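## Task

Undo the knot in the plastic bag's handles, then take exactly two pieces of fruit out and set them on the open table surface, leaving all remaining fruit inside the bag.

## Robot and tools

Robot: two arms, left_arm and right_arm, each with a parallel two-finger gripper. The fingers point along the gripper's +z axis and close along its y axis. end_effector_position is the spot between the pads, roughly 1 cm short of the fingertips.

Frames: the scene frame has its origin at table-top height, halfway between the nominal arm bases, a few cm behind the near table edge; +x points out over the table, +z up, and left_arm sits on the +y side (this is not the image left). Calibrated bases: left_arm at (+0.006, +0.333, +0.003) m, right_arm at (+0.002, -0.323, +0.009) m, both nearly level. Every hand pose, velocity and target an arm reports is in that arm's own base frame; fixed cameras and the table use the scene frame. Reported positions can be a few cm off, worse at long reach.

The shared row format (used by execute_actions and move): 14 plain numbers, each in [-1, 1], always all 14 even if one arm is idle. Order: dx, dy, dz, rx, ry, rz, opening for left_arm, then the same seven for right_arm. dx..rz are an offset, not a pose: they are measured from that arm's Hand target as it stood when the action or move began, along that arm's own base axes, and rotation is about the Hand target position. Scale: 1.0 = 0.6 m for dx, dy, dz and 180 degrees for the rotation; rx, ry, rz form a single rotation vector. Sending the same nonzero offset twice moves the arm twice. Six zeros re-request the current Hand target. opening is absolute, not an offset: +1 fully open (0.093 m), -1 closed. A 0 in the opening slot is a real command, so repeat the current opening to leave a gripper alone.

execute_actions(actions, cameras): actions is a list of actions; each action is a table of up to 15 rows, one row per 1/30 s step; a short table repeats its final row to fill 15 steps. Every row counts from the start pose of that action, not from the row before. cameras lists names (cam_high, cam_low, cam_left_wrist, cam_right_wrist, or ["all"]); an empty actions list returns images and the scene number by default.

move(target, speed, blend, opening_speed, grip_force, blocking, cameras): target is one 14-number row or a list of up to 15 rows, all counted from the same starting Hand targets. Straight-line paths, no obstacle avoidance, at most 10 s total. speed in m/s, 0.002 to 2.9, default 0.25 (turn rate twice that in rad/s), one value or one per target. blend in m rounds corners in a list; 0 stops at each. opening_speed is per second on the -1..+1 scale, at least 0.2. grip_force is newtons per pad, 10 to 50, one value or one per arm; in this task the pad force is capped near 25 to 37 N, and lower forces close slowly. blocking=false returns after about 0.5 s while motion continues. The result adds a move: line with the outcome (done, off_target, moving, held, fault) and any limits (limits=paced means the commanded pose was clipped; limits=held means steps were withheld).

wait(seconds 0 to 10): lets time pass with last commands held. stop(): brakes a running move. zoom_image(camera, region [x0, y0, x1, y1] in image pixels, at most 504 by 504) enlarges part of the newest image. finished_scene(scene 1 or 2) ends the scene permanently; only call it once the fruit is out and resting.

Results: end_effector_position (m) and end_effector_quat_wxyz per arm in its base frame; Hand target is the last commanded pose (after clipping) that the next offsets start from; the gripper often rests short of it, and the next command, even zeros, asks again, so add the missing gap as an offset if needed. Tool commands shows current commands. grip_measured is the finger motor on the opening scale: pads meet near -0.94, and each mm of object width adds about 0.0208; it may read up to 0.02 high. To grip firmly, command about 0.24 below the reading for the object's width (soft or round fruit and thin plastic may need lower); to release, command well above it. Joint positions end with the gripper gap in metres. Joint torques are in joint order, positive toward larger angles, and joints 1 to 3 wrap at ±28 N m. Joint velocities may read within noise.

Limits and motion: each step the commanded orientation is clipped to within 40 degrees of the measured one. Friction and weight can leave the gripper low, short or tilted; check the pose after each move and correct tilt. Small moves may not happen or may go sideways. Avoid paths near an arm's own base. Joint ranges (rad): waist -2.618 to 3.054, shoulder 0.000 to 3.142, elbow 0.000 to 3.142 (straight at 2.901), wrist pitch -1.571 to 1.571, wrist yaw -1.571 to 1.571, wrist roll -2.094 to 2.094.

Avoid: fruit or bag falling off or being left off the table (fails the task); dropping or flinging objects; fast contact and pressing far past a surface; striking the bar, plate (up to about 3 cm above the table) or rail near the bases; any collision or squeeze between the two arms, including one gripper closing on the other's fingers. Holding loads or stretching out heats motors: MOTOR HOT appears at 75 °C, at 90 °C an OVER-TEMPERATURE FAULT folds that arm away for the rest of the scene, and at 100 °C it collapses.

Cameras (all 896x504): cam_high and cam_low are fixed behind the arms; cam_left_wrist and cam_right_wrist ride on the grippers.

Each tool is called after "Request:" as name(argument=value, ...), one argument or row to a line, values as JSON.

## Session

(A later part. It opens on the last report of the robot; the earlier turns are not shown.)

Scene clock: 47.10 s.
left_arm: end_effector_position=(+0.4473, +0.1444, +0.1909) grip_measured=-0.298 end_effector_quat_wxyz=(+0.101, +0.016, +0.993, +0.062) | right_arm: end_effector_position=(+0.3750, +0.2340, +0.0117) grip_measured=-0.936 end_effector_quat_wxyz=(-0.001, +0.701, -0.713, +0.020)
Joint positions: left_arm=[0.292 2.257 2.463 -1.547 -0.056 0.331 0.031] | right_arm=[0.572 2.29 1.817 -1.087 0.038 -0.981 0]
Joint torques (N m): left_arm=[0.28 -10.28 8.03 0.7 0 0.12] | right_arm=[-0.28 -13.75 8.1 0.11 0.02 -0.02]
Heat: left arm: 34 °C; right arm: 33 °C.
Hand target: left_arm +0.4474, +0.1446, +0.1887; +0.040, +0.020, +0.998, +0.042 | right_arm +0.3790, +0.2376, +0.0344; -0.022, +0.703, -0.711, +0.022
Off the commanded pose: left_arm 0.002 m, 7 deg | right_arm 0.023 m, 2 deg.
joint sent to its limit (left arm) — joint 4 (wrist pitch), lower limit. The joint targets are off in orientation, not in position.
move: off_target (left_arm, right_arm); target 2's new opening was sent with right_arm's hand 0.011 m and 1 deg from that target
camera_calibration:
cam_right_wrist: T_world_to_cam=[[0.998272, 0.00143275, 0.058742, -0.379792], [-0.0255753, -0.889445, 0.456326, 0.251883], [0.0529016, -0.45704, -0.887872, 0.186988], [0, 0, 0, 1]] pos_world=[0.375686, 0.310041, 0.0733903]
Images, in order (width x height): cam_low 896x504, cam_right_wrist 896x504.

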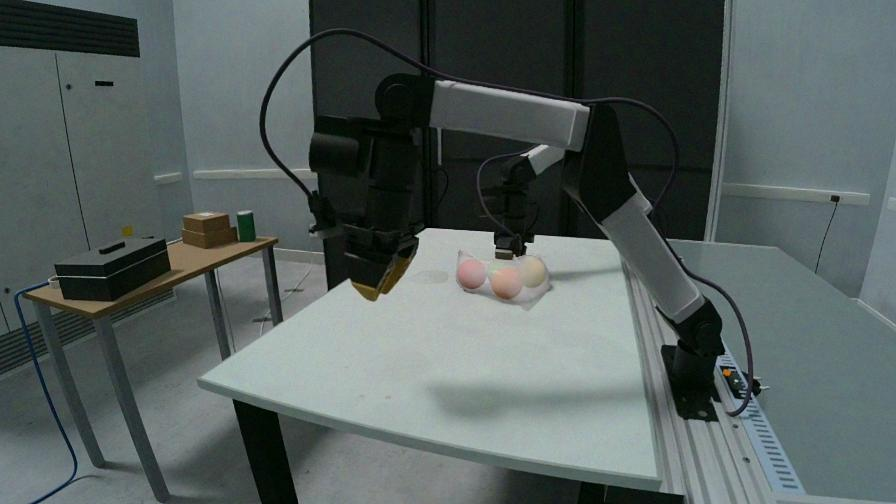

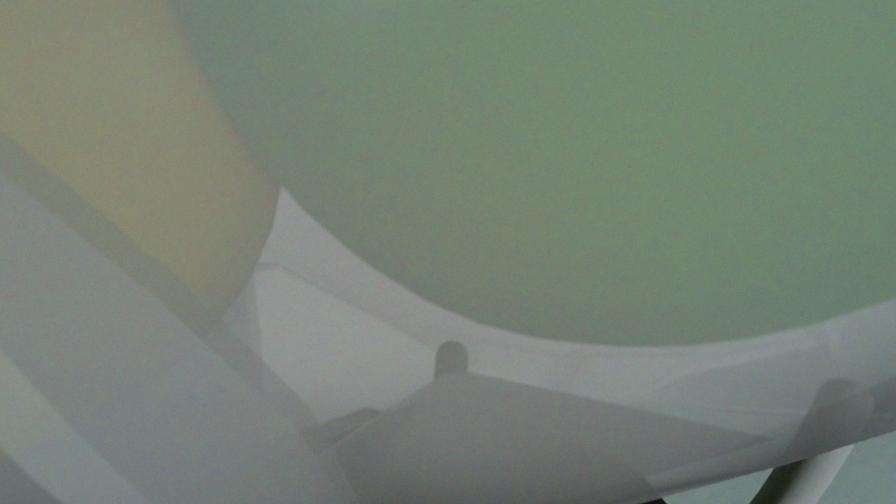

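Request:
move(
  target=[0,0,0,0,0,0,-0.3,0,-0.04,0.08,0,0,0,-1],
  speed=0.06,
  cameras=["cam_right_wrist","cam_low","cam_high","cam_left_wrist"],
)

Request:
zoom_image(
  camera="cam_low",
  region=[440, 200, 570, 320],
)

Scene clock: 49.27 s.
left_arm: end_effector_position=(+0.4473, +0.1444, +0.1909) grip_measured=-0.298 end_effector_quat_wxyz=(+0.101, +0.016, +0.993, +0.062) | right_arm: end_effector_position=(+0.3755, +0.2095, +0.0596) grip_measured=-0.936 end_effector_quat_wxyz=(+0.003, +0.700, -0.714, +0.019)
Joint positions: left_arm=[0.292 2.257 2.463 -1.547 -0.056 0.331 0.031] | right_arm=[0.524 2.212 1.88 -1.235 0.038 -1.027 0]
Joint torques (N m): left_arm=[0.23 -10.3 8.03 0.69 0.01 0.11] | right_arm=[-0.02 -13.31 8.36 0.2 0.01 -0.05]
Heat: left arm: 35 °C; right arm: 34 °C.
Hand target: left_arm +0.4474, +0.1446, +0.1887; +0.040, +0.020, +0.998, +0.042 | right_arm +0.3790, +0.2135, +0.0824; -0.022, +0.703, -0.711, +0.022
Off the commanded pose: left_arm 0.002 m, 7 deg | right_arm 0.023 m, 3 deg.
joint sent to its limit (left arm) — joint 4 (wrist pitch), lower limit. The joint targets are off in orientation, not in position.
move: off_target (left_arm, right_arm)
camera_calibration:
cam_left_wrist: T_world_to_cam=[[0.00387475, -0.993842, -0.110737, 0.16184], [-0.977078, -0.0273328, 0.211119, 0.440096], [-0.212845, 0.10738, -0.971167, 0.350043], [0, 0, 0, 1]] pos_world=[0.503886, 0.135285, 0.264959]
cam_right_wrist: T_world_to_cam=[[0.998685, 0.000149304, 0.0512657, -0.382456], [-0.0235329, -0.887079, 0.461017, 0.206758], [0.0455456, -0.461617, -0.885909, 0.222007], [0, 0, 0, 1]] pos_world=[0.376708, 0.28595, 0.120966]

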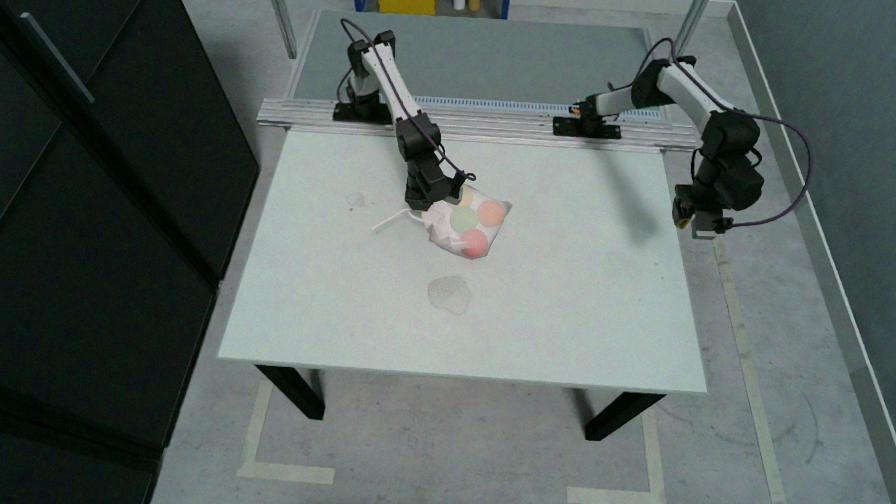

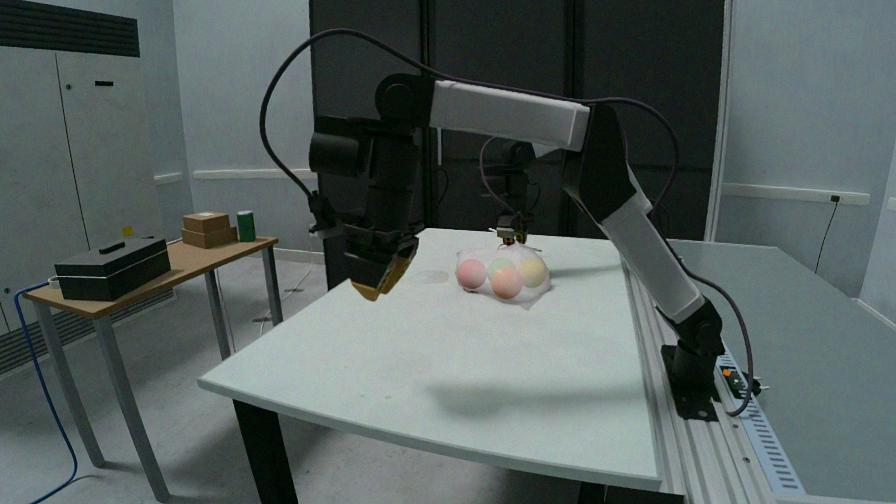

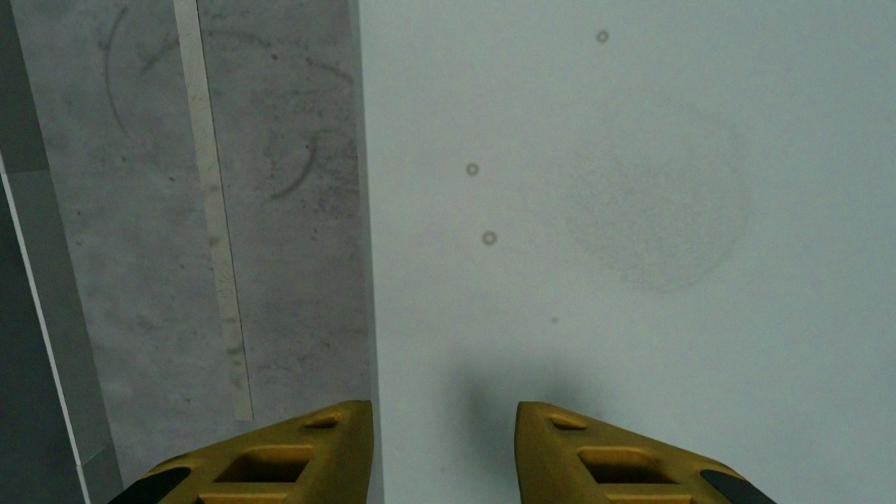

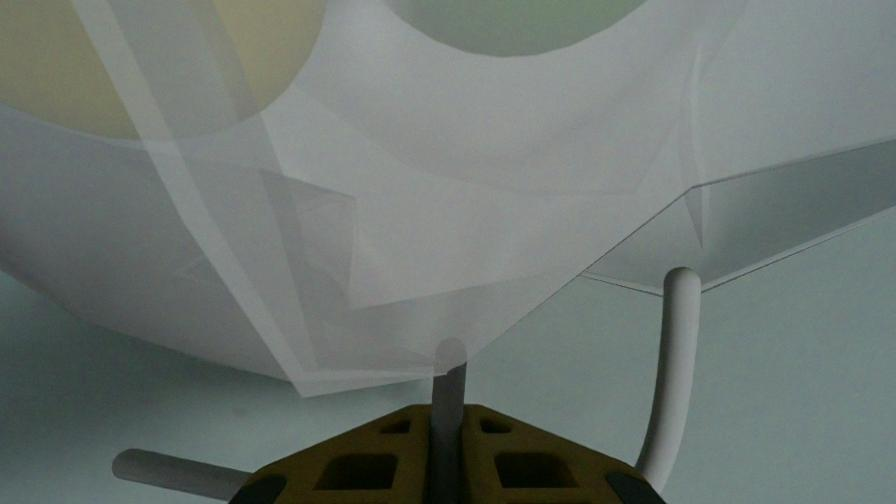

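Scaled by 3.877 from the camera's 896x504 image, which has a finer 1280x720 frame.

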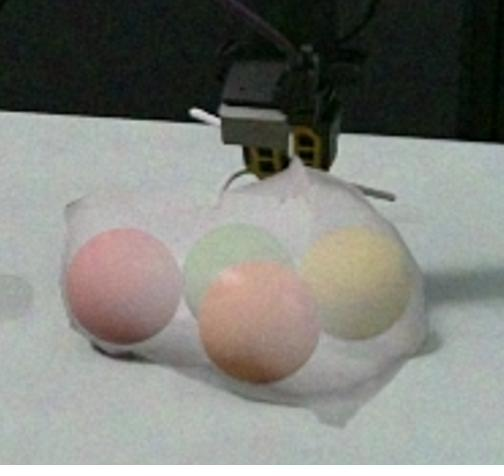

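Request:
move(
  target=[
    [0,0,0,0,0,0,-0.3,-0.04,0.02,0.1,0,0,0,-1],
    [0,0,0,0,0,0,-0.3,-0.06,0.08,0.16,0,0,0,-1],
  ],
  speed=0.08,
  cameras=["cam_right_wrist","cam_low","cam_high"],
)

Request:
zoom_image(
  camera="cam_low",
  region=[440, 200, 570, 320],
)

Scene clock: 52.47 s.
left_arm: end_effector_position=(+0.4473, +0.1444, +0.1909) grip_measured=-0.298 end_effector_quat_wxyz=(+0.101, +0.016, +0.993, +0.062) | right_arm: end_effector_position=(+0.3447, +0.2590, +0.1686) grip_measured=-0.936 end_effector_quat_wxyz=(-0.045, +0.703, -0.709, +0.025)
Joint positions: left_arm=[0.292 2.257 2.463 -1.547 -0.056 0.331 0.031] | right_arm=[0.659 2.165 2.238 -1.547 0.038 -0.904 0]
Joint torques (N m): left_arm=[0.28 -10.29 8.01 0.71 0.02 0.11] | right_arm=[0.34 -10.26 8.29 0.32 0.1 0.1]
Heat: left arm: 35 °C; right arm: 35 °C.
Hand target: left_arm +0.4474, +0.1446, +0.1887; +0.040, +0.020, +0.998, +0.042 | right_arm +0.3430, +0.2615, +0.1783; -0.021, +0.703, -0.711, +0.022
Off the commanded pose: left_arm 0.002 m, 7 deg | right_arm 0.010 m, 3 deg.
joint sent to its limit (left arm) — joint 4 (wrist pitch), lower limit. The joint targets are off in orientation, not in position.
joint sent to its limit (right arm) — joint 4 (wrist pitch), lower limit. The joint targets are off in orientation, not in position.
move: off_target (left_arm, right_arm)
camera_calibration:
cam_right_wrist: T_world_to_cam=[[0.991737, 0.00674904, 0.128111, -0.369618], [-0.0461078, -0.913138, 0.405035, 0.223633], [0.119717, -0.407595, -0.905281, 0.306472], [0, 0, 0, 1]] pos_world=[0.340186, 0.331618, 0.234216]
Images, in order (width x height): cam_high 896x504, cam_low 896x504, cam_right_wrist 896x504.

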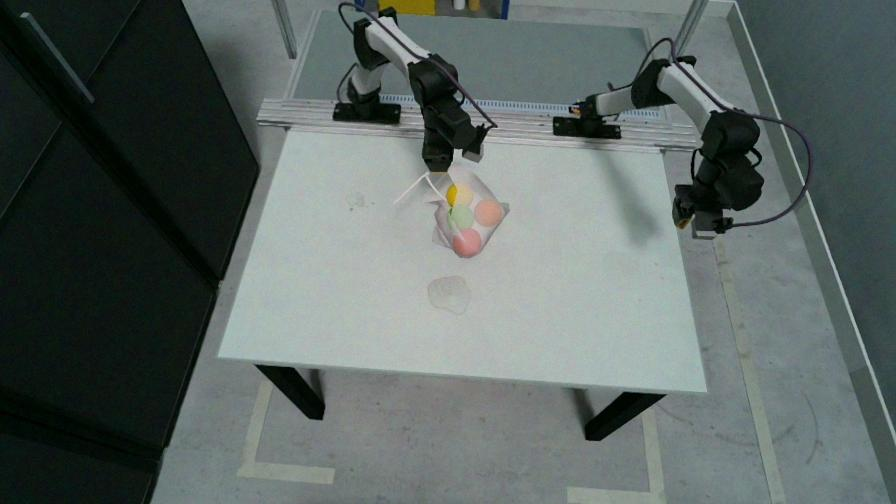

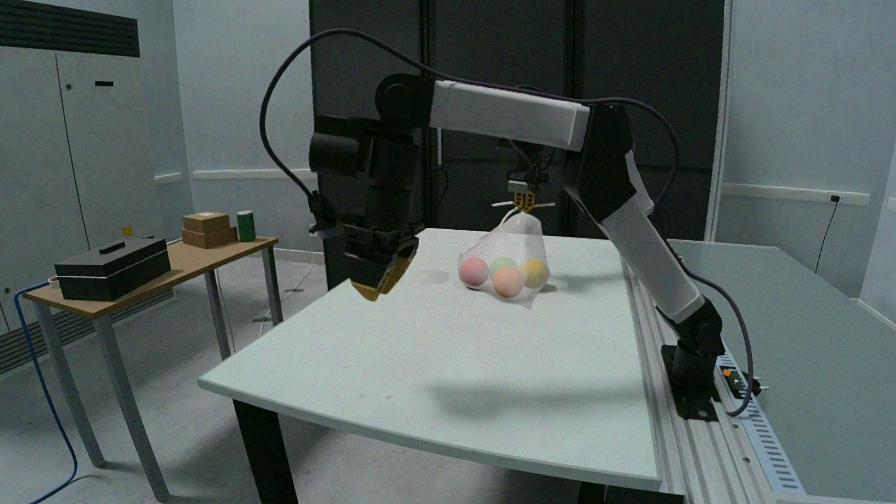

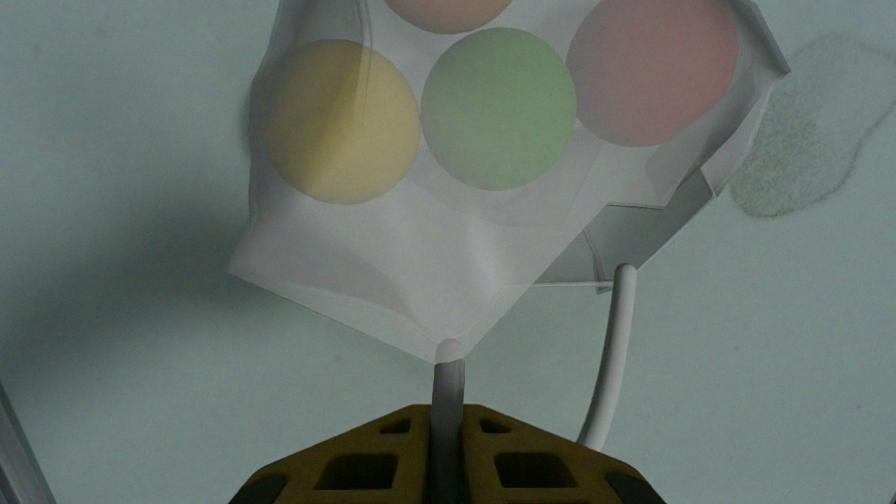

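Scaled by 3.877 from the camera's 896x504 image, which has a finer 1280x720 frame.

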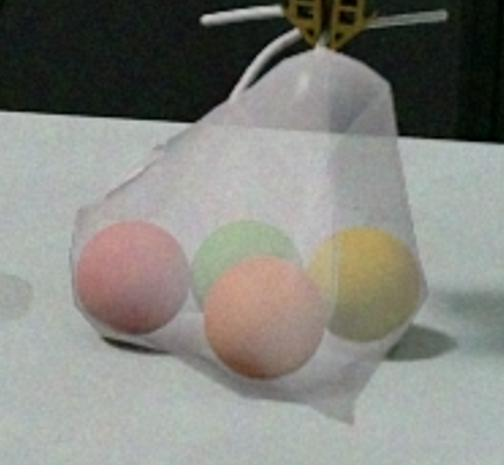

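Request:
move(
  target=[
    [0,0,0,0,0,0,-0.3,-0.08,0.0,-0.03,0,0,0,-1],
    [0,0,0,0,0,0,-0.3,-0.2,0.0,-0.1,0,0,0,-1],
  ],
  speed=0.08,
  cameras=["cam_right_wrist","cam_low","cam_high"],
)

Request:
zoom_image(
  camera="cam_high",
  region=[370, 130, 540, 270],
)

Request:
zoom_image(
  camera="cam_low",
  region=[440, 200, 570, 320],
)

Scene clock: 58.73 s.
left_arm: end_effector_position=(+0.4473, +0.1444, +0.1909) grip_measured=-0.298 end_effector_quat_wxyz=(+0.101, +0.016, +0.993, +0.062) | right_arm: end_effector_position=(+0.2220, +0.2585, +0.1109) grip_measured=-0.936 end_effector_quat_wxyz=(+0.001, +0.703, -0.711, +0.020)
Joint positions: left_arm=[0.292 2.257 2.463 -1.547 -0.056 0.331 0.031] | right_arm=[0.881 1.84 1.541 -1.278 0.04 -0.68 0]
Joint torques (N m): left_arm=[0.28 -10.33 8.05 0.69 0 0.12] | right_arm=[0.35 -9.98 5.3 0.55 0.15 0.19]
Heat: left arm: 37 °C; right arm: 35 °C.
Hand target: left_arm +0.4474, +0.1446, +0.1887; +0.040, +0.020, +0.998, +0.042 | right_arm +0.2231, +0.2615, +0.1183; -0.022, +0.703, -0.711, +0.022
Off the commanded pose: left_arm 0.002 m, 7 deg | right_arm 0.008 m, 3 deg.
joint sent to its limit (left arm) — joint 4 (wrist pitch), lower limit. The joint targets are off in orientation, not in position.
move: off_target (left_arm, right_arm)
camera_calibration:
cam_right_wrist: T_world_to_cam=[[0.998393, 0.0094994, 0.0558657, -0.234726], [-0.0172951, -0.887732, 0.460036, 0.221862], [0.0539638, -0.460263, -0.886141, 0.294793], [0, 0, 0, 1]] pos_world=[0.222278, 0.334866, 0.172277]
Images, in order (width x height): cam_high 896x504, cam_low 896x504, cam_right_wrist 896x504.

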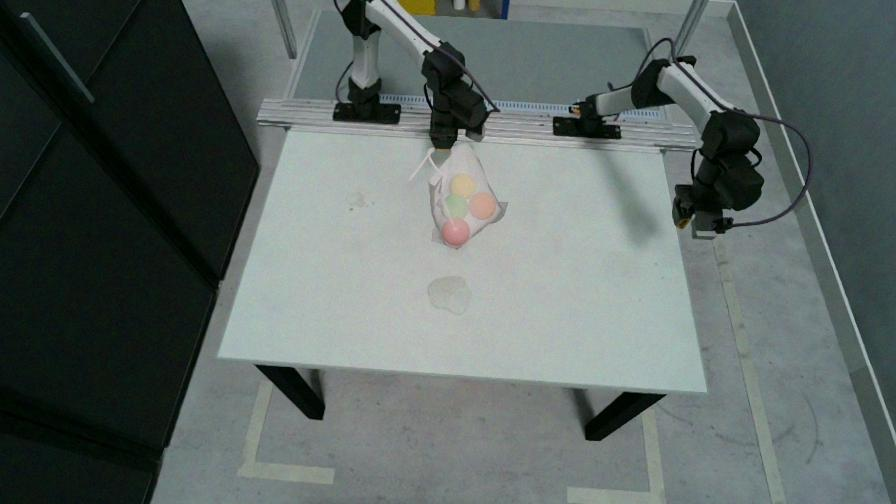

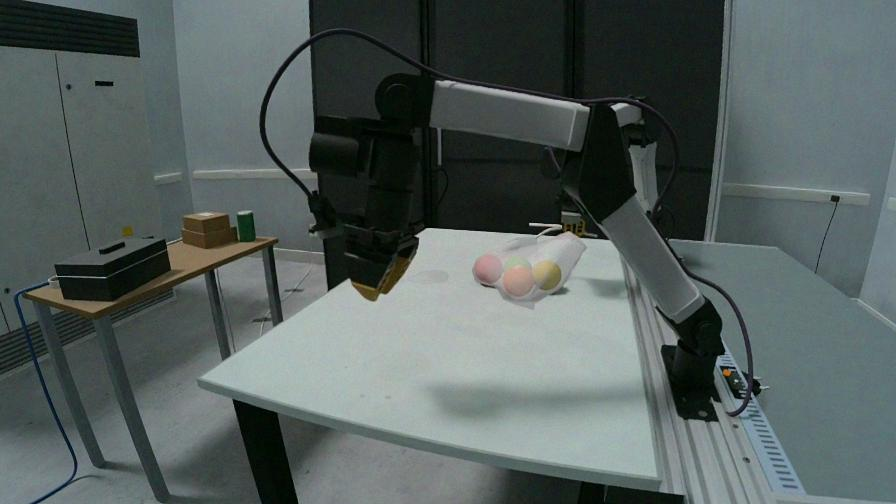

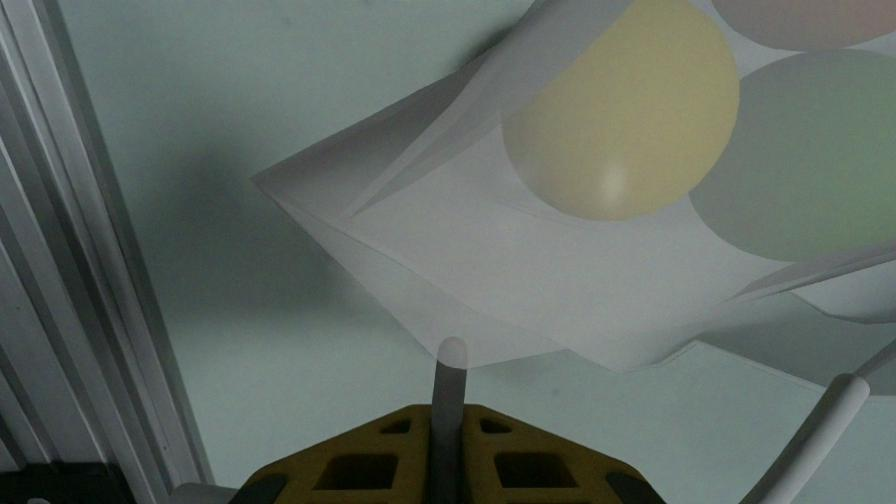

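Scaled by 2.965 from the camera's 896x504 image, which has a finer 1280x720 frame.

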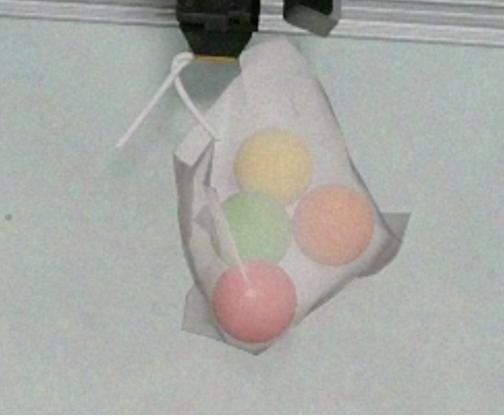

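Scaled by 3.877 from the camera's 896x504 image, which has a finer 1280x720 frame.

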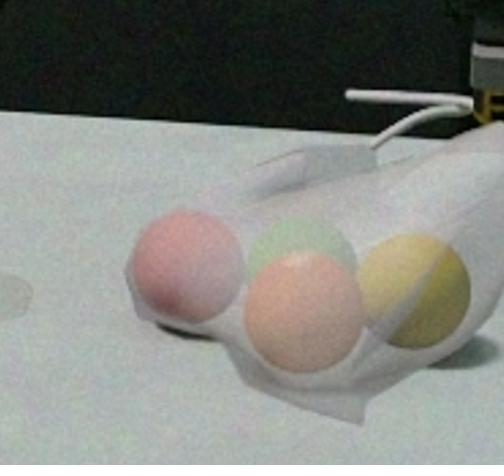

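Request:
move(
  target=[0,0,0,0,0,0,-0.3,0,-0.02,0,0.22,0,0,-1],
  speed=0.15,
  cameras=["cam_right_wrist","cam_low"],
)

Request:
move(
  target=[-0.24,-0.65,0.05,-0.2,0,0,-0.3,0,0,0,0,0,0,-1],
  speed=0.2,
  cameras=["cam_left_wrist","cam_low","cam_high"],
)

Scene clock: 66.07 s.
left_arm: end_effector_position=(+0.4473, +0.1444, +0.1909) grip_measured=-0.298 end_effector_quat_wxyz=(+0.101, +0.016, +0.993, +0.062) | right_arm: end_effector_position=(+0.2230, +0.2480, +0.1126) grip_measured=-0.936 end_effector_quat_wxyz=(-0.243, +0.652, -0.685, -0.218)
Joint positions: left_arm=[0.292 2.257 2.463 -1.547 -0.056 0.331 0.031] | right_arm=[0.592 1.428 0.935 -0.625 -0.503 -0.811 0]
Joint torques (N m): left_arm=[0.24 -10.33 7.98 0.7 0 0.11] | right_arm=[-0.39 -6.45 5.87 1.36 -0.35 -0.02]
Heat: left arm: 38 °C; right arm: 35 °C.
Hand target: left_arm +0.4474, +0.1446, +0.1887; +0.040, +0.020, +0.998, +0.042 | right_arm +0.2231, +0.2495, +0.1183; -0.258, +0.654, -0.676, -0.220
Off the commanded pose: left_arm 0.002 m, 7 deg | right_arm 0.006 m, 2 deg.
joint sent to its limit (left arm) — joint 4 (wrist pitch), lower limit. The joint targets are off in orientation, not in position.
move: off_target (left_arm)
camera_calibration:
cam_right_wrist: T_world_to_cam=[[0.996889, -0.0590257, 0.0522359, -0.217976], [-0.0465936, -0.975838, -0.213471, 0.315949], [0.063574, 0.210373, -0.975552, 0.132987], [0, 0, 0, 1]] pos_world=[0.223565, 0.267472, 0.208567]
Images, in order (width x height): cam_low 896x504, cam_right_wrist 896x504.

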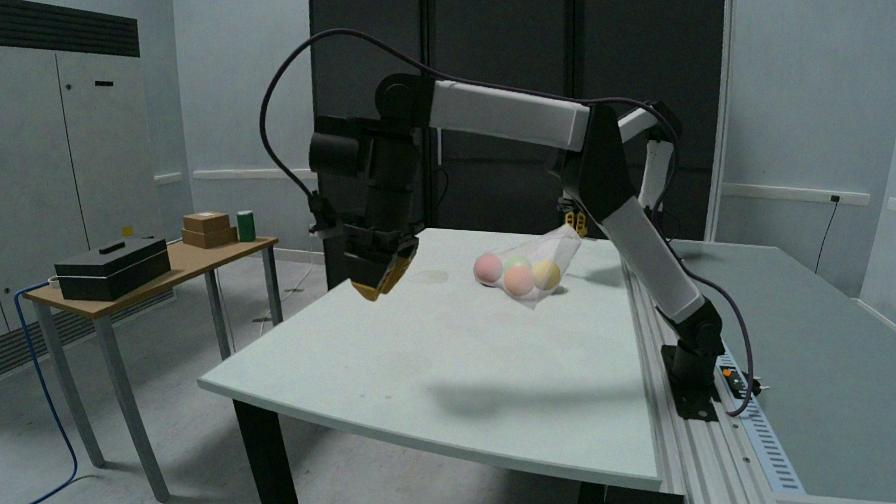

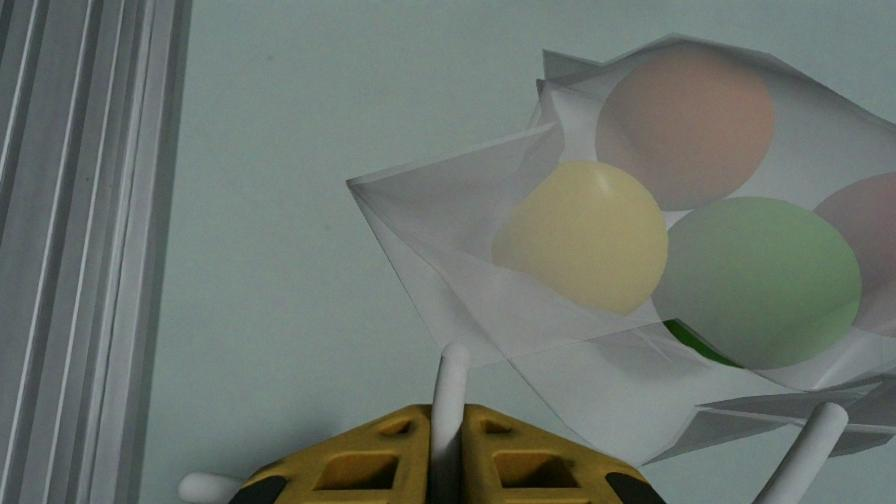

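Scene clock: 69.00 s.
left_arm: end_effector_position=(+0.3078, -0.2432, +0.2130) grip_measured=-0.298 end_effector_quat_wxyz=(+0.038, +0.006, +0.965, -0.258) | right_arm: end_effector_position=(+0.2231, +0.2481, +0.1127) grip_measured=-0.936 end_effector_quat_wxyz=(-0.243, +0.652, -0.685, -0.218)
Joint positions: left_arm=[-0.494 1.744 1.723 -1.217 0.418 -0.553 0.031] | right_arm=[0.592 1.428 0.935 -0.625 -0.504 -0.811 0]
Joint torques (N m): left_arm=[-0.27 -10.3 4.97 1.22 0.41 -0.06] | right_arm=[-0.4 -6.39 5.94 1.34 -0.34 -0.02]
Heat: left arm: 38 °C; right arm: 35 °C.
Hand target: left_arm +0.3034, -0.2454, +0.2186; +0.044, +0.007, +0.962, -0.268 | right_arm +0.2231, +0.2495, +0.1184; -0.258, +0.654, -0.676, -0.220
Off the commanded pose: left_arm 0.007 m, 1 deg | right_arm 0.006 m, 2 deg.
move: done
camera_calibration:
cam_left_wrist: T_world_to_cam=[[-0.00667637, -0.860862, 0.508795, -0.316832], [-0.94054, 0.17821, 0.289182, 0.310625], [-0.339618, -0.476611, -0.810865, 0.246374], [0, 0, 0, 1]] pos_world=[0.373713, -0.210681, 0.271151]
Images, in order (width x height): cam_high 896x504, cam_low 896x504, cam_left_wrist 896x504.

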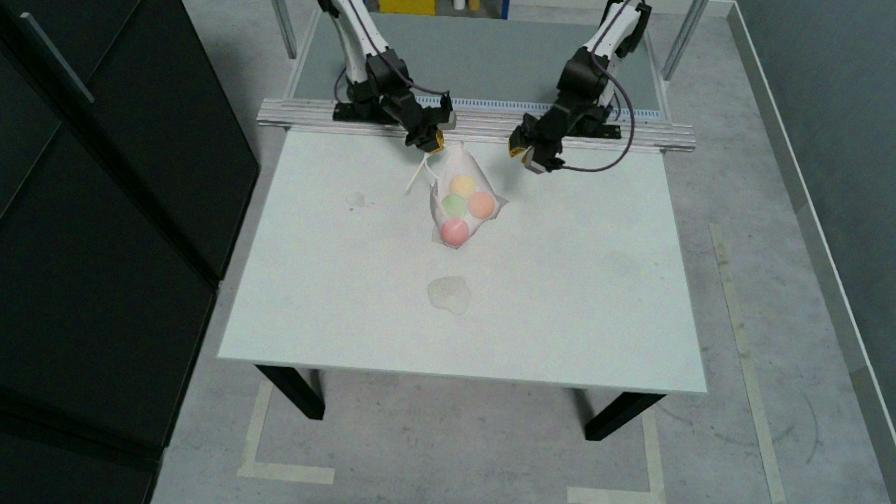

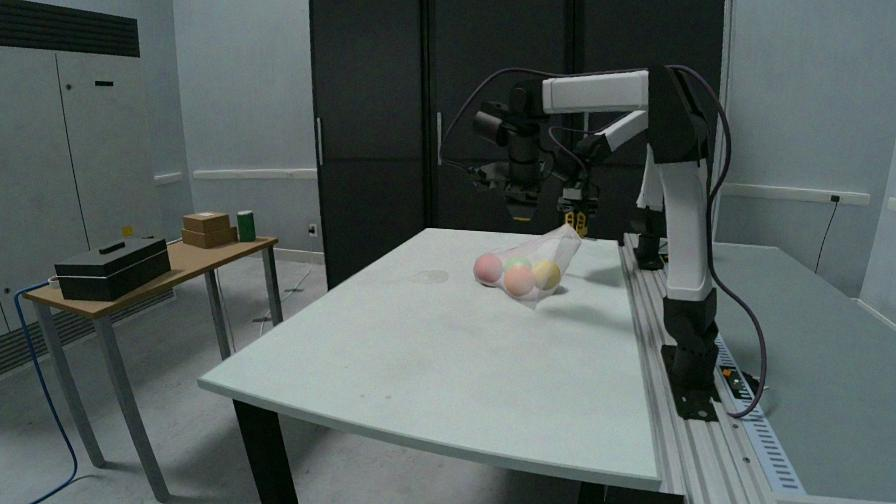

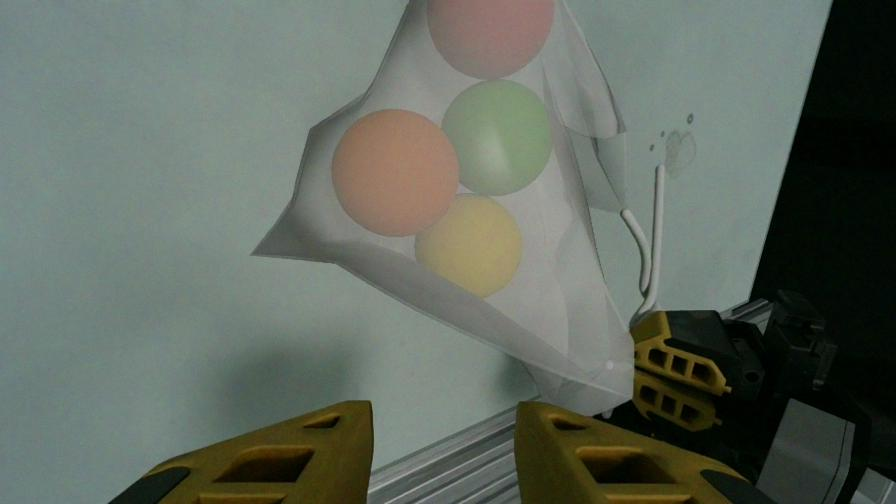

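Request:
move(
  target=[-0.017,-0.244,-0.075,0,0,0,-0.5,0,0,0,0,0,0,-1],
  speed=0.15,
  cameras=["cam_left_wrist","cam_right_wrist","cam_high"],
)

Scene clock: 72.83 s.
left_arm: end_effector_position=(+0.2878, -0.3838, +0.1713) grip_measured=-0.498 end_effector_quat_wxyz=(+0.034, +0.008, +0.964, -0.263) | right_arm: end_effector_position=(+0.2231, +0.2481, +0.1127) grip_measured=-0.936 end_effector_quat_wxyz=(-0.243, +0.652, -0.685, -0.218)
Joint positions: left_arm=[-0.821 1.977 1.842 -0.987 0.306 -0.874 0.021] | right_arm=[0.592 1.428 0.935 -0.625 -0.504 -0.811 0]
Joint torques (N m): left_arm=[-0.44 -9.1 9.18 1.45 0.09 -0.1] | right_arm=[-0.43 -6.34 5.9 1.36 -0.31 -0.03]
Heat: left arm: 37 °C; right arm: 34 °C.
Hand target: left_arm +0.2932, -0.3918, +0.1736; +0.044, +0.007, +0.962, -0.268 | right_arm +0.2231, +0.2495, +0.1184; -0.258, +0.654, -0.676, -0.220
Off the commanded pose: left_arm 0.010 m, 1 deg | right_arm 0.006 m, 2 deg.
move: done
camera_calibration:
cam_left_wrist: T_world_to_cam=[[-0.00923377, -0.855467, 0.517775, -0.415495], [-0.937238, 0.187899, 0.293733, 0.331018], [-0.348568, -0.482566, -0.803511, 0.13771], [0, 0, 0, 1]] pos_world=[0.354408, -0.351187, 0.228553]
cam_right_wrist: T_world_to_cam=[[0.996883, -0.058844, 0.0525544, -0.218088], [-0.0463018, -0.975695, -0.214184, 0.316112], [0.0638806, 0.211083, -0.975378, 0.132769], [0, 0, 0, 1]] pos_world=[0.223564, 0.26757, 0.208668]
Images, in order (width x height): cam_high 896x504, cam_left_wrist 896x504, cam_right_wrist 896x504.

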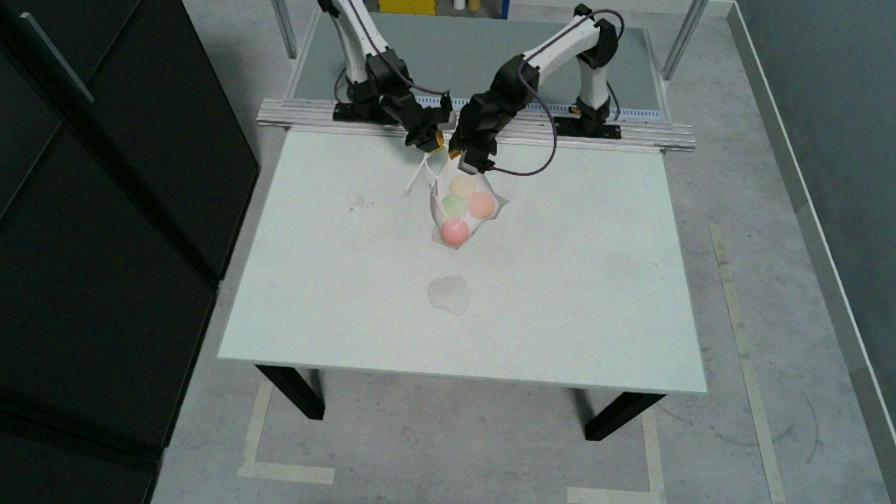

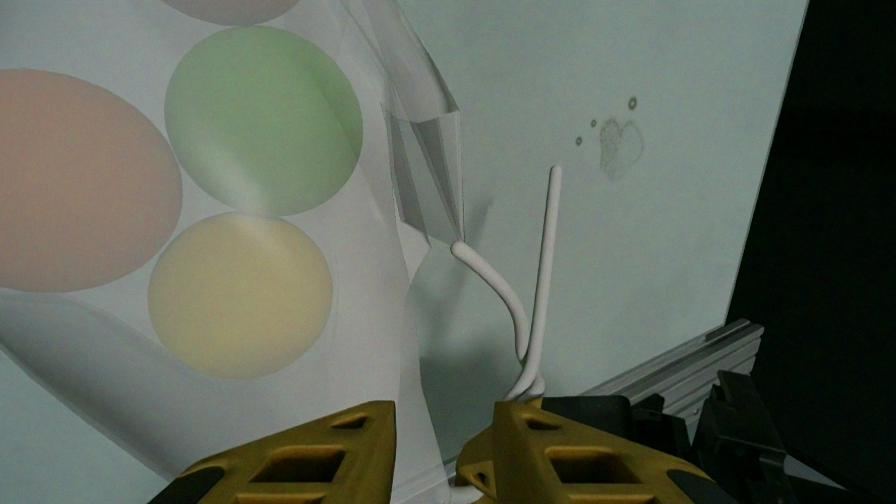

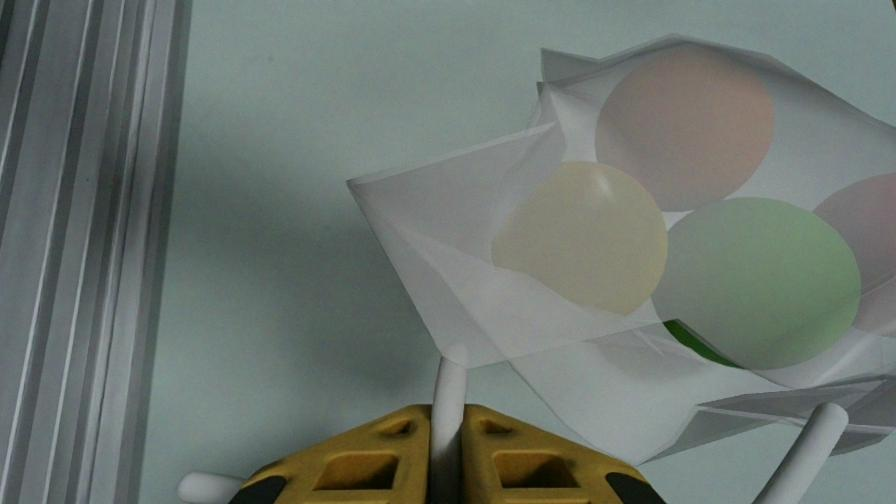

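Request:
move(
  target=[
    [0.026,-0.068,-0.078,0,0,0,-0.5,0,0,0,0,0,0,-1],
    [0.026,-0.068,-0.078,0,0,0,-1,0,0,0,0,0,0,-1],
  ],
  speed=0.08,
  cameras=["cam_left_wrist","cam_right_wrist"],
)

Scene clock: 75.97 s.
left_arm: end_effector_position=(+0.3060, -0.4223, +0.1256) grip_measured=-0.973 end_effector_quat_wxyz=(+0.035, +0.005, +0.964, -0.263) | right_arm: end_effector_position=(+0.2231, +0.2481, +0.1127) grip_measured=-0.936 end_effector_quat_wxyz=(-0.243, +0.652, -0.685, -0.218)
Joint positions: left_arm=[-0.852 2.143 1.908 -0.878 0.289 -0.908 0] | right_arm=[0.592 1.428 0.935 -0.625 -0.504 -0.811 0]
Joint torques (N m): left_arm=[-0.81 -10.39 9.31 1.48 0.06 -0.07] | right_arm=[-0.29 -6.41 5.9 1.34 -0.33 -0.02]
Heat: left arm: 37 °C; right arm: 34 °C.
Hand target: left_arm +0.3089, -0.4326, +0.1269; +0.044, +0.007, +0.962, -0.268 | right_arm +0.2231, +0.2495, +0.1183; -0.258, +0.654, -0.676, -0.220
Off the commanded pose: left_arm 0.011 m, 1 deg | right_arm 0.006 m, 2 deg.
move: off_target (left_arm); target 2's new opening was sent with left_arm's hand 0.011 m and 1 deg from that target
camera_calibration:
cam_left_wrist: T_world_to_cam=[[-0.00412221, -0.856301, 0.516461, -0.426299], [-0.938396, 0.181771, 0.29389, 0.366366], [-0.345536, -0.483434, -0.804299, 0.0876013], [0, 0, 0, 1]] pos_world=[0.372309, -0.389286, 0.182953]
cam_right_wrist: T_world_to_cam=[[0.996883, -0.058844, 0.0525544, -0.218088], [-0.0463018, -0.975695, -0.214184, 0.316112], [0.0638806, 0.211083, -0.975378, 0.132769], [0, 0, 0, 1]] pos_world=[0.223564, 0.26757, 0.208668]
Images, in order (width x height): cam_left_wrist 896x504, cam_right_wrist 896x504.

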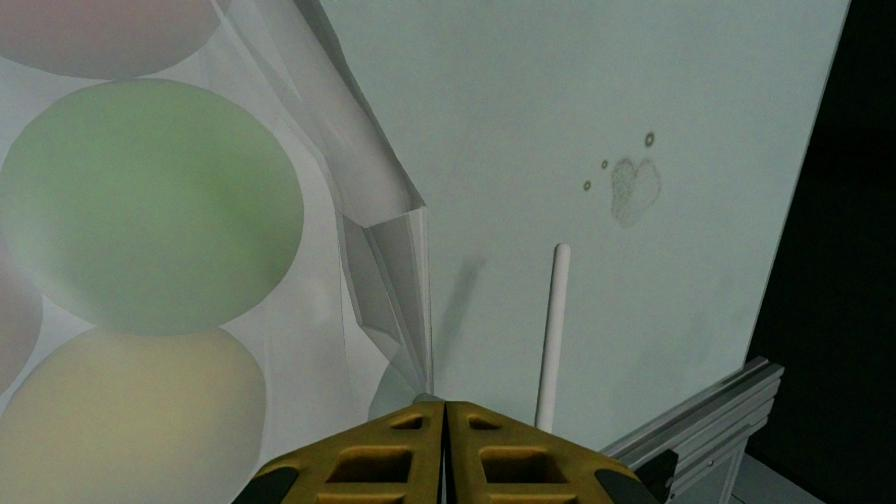

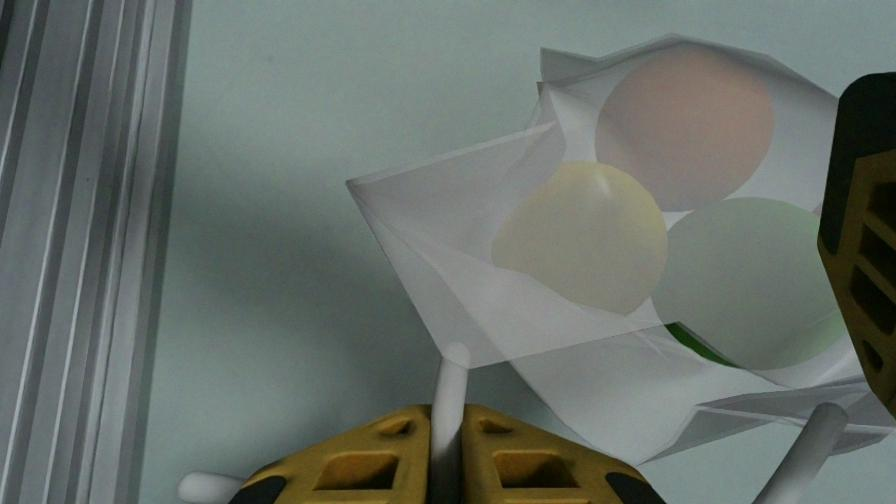

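Request:
move(
  target=[
    [0,0.0,0,0,0,0,-0.5,0,0,0,0,0,0,-1],
    [-0.022,-0.012,-0.03,0,0,0,-0.5,0,0,0,0,0,0,-1],
    [-0.022,-0.012,-0.03,0,0,0,-1,0,0,0,0,0,0,-1],
  ],
  speed=0.08,
  cameras=["cam_left_wrist","cam_right_wrist"],
)

Scene clock: 79.03 s.
left_arm: end_effector_position=(+0.2988, -0.4377, +0.1183) grip_measured=-0.973 end_effector_quat_wxyz=(+0.045, +0.009, +0.961, -0.274) | right_arm: end_effector_position=(+0.2231, +0.2481, +0.1127) grip_measured=-0.936 end_effector_quat_wxyz=(-0.243, +0.652, -0.685, -0.218)
Joint positions: left_arm=[-0.886 2.143 1.864 -0.792 0.274 -0.937 0] | right_arm=[0.592 1.428 0.935 -0.625 -0.504 -0.811 0]
Joint torques (N m): left_arm=[-0.68 -11.29 5.46 1.54 0.05 -0.08] | right_arm=[-0.39 -6.49 5.87 1.34 -0.32 -0.02]
Heat: left arm: 37 °C; right arm: 33 °C.
Hand target: left_arm +0.2957, -0.4397, +0.1088; +0.044, +0.007, +0.962, -0.268 | right_arm +0.2231, +0.2495, +0.1183; -0.258, +0.654, -0.676, -0.220
Off the commanded pose: left_arm 0.010 m, 1 deg | right_arm 0.006 m, 2 deg.
move: done
camera_calibration:
cam_left_wrist: T_world_to_cam=[[-0.0178874, -0.843263, 0.537204, -0.428433], [-0.944174, 0.191022, 0.268413, 0.373372], [-0.328961, -0.502413, -0.799604, 0.0579289], [0, 0, 0, 1]] pos_world=[0.363921, -0.403499, 0.176258]
cam_right_wrist: T_world_to_cam=[[0.996883, -0.058844, 0.0525544, -0.218088], [-0.0463018, -0.975695, -0.214184, 0.316112], [0.0638806, 0.211083, -0.975378, 0.132769], [0, 0, 0, 1]] pos_world=[0.223564, 0.26757, 0.208668]
Images, in order (width x height): cam_left_wrist 896x504, cam_right_wrist 896x504.

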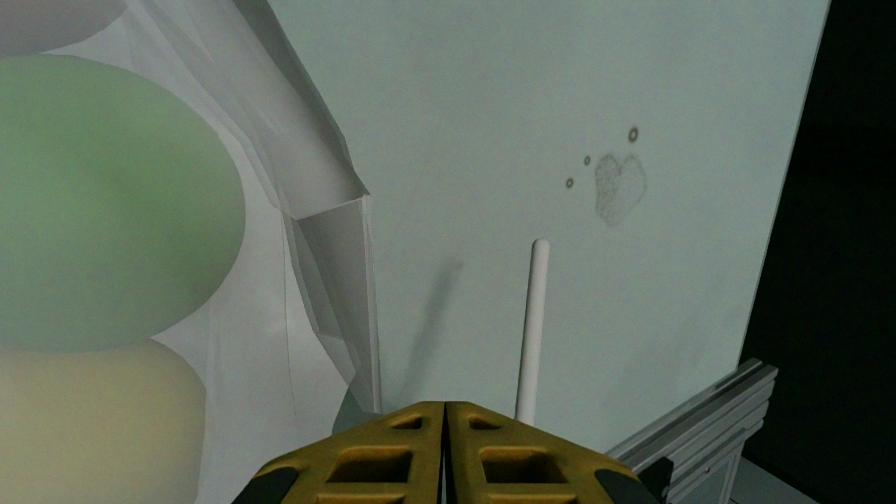

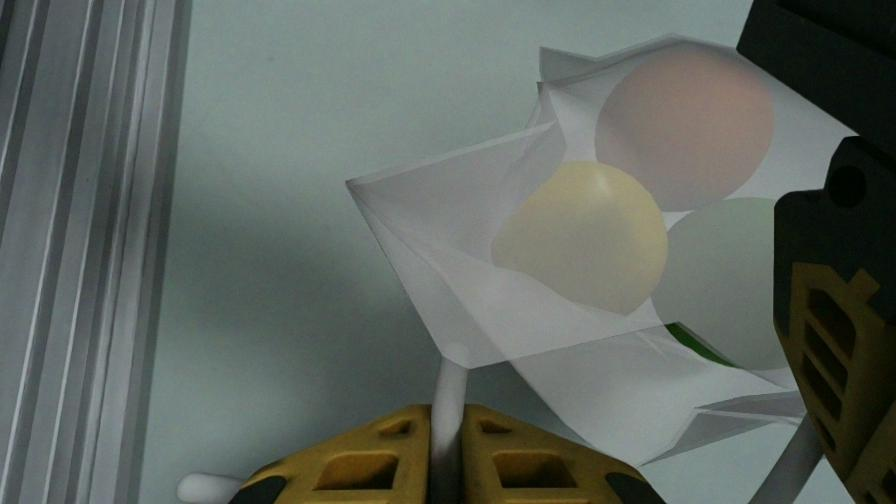

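Request:
move(
  target=[
    [0,0.0,0.008,0,0,0,-0.5,0,0,0,0,0,0,-1],
    [0,0.03,0.06,0,0,0,-0.5,0,0,0,0,0,0,-1],
  ],
  speed=0.1,
  cameras=["cam_left_wrist"],
)

Scene clock: 81.50 s.
left_arm: end_effector_position=(+0.2934, -0.4210, +0.1217) grip_measured=-0.502 end_effector_quat_wxyz=(+0.030, +0.000, +0.967, -0.254) | right_arm: end_effector_position=(+0.2231, +0.2481, +0.1127) grip_measured=-0.936 end_effector_quat_wxyz=(-0.243, +0.652, -0.685, -0.218)
Joint positions: left_arm=[-0.873 2.119 1.864 -0.872 0.274 -0.936 0.021] | right_arm=[0.592 1.428 0.935 -0.625 -0.504 -0.811 0]
Joint torques (N m): left_arm=[0.43 -14.06 9.24 1.11 0.17 0.15] | right_arm=[-0.38 -6.41 5.85 1.32 -0.32 0.01]
Heat: left arm: 38 °C; right arm: 33 °C.
Hand target: left_arm +0.2956, -0.4218, +0.1447; +0.044, +0.007, +0.962, -0.268 | right_arm +0.2231, +0.2494, +0.1183; -0.258, +0.654, -0.676, -0.220
Off the commanded pose: left_arm 0.023 m, 3 deg | right_arm 0.006 m, 2 deg.
move: off_target (left_arm)
camera_calibration:
cam_left_wrist: T_world_to_cam=[[0.0101562, -0.865668, 0.500516, -0.429466], [-0.936175, 0.167661, 0.308975, 0.347086], [-0.351387, -0.471709, -0.808714, 0.0879617], [0, 0, 0, 1]] pos_world=[0.360204, -0.388476, 0.17885]
Images, in order (width x height): cam_left_wrist 896x504.

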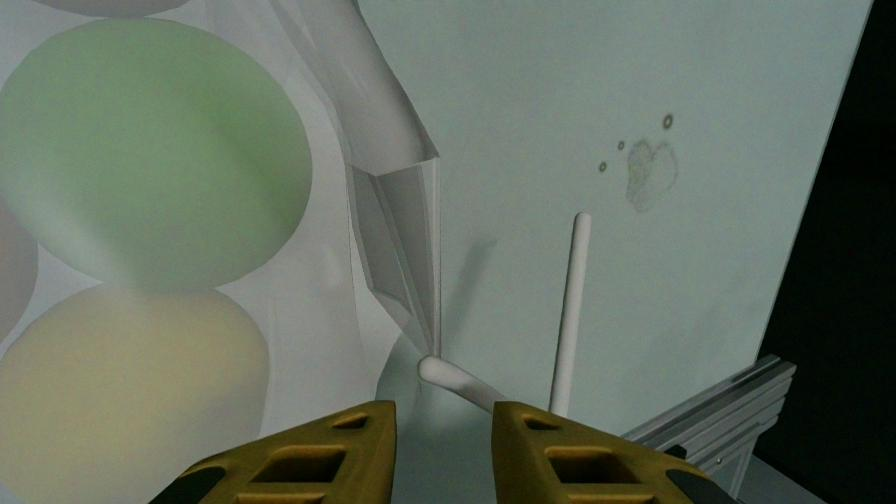

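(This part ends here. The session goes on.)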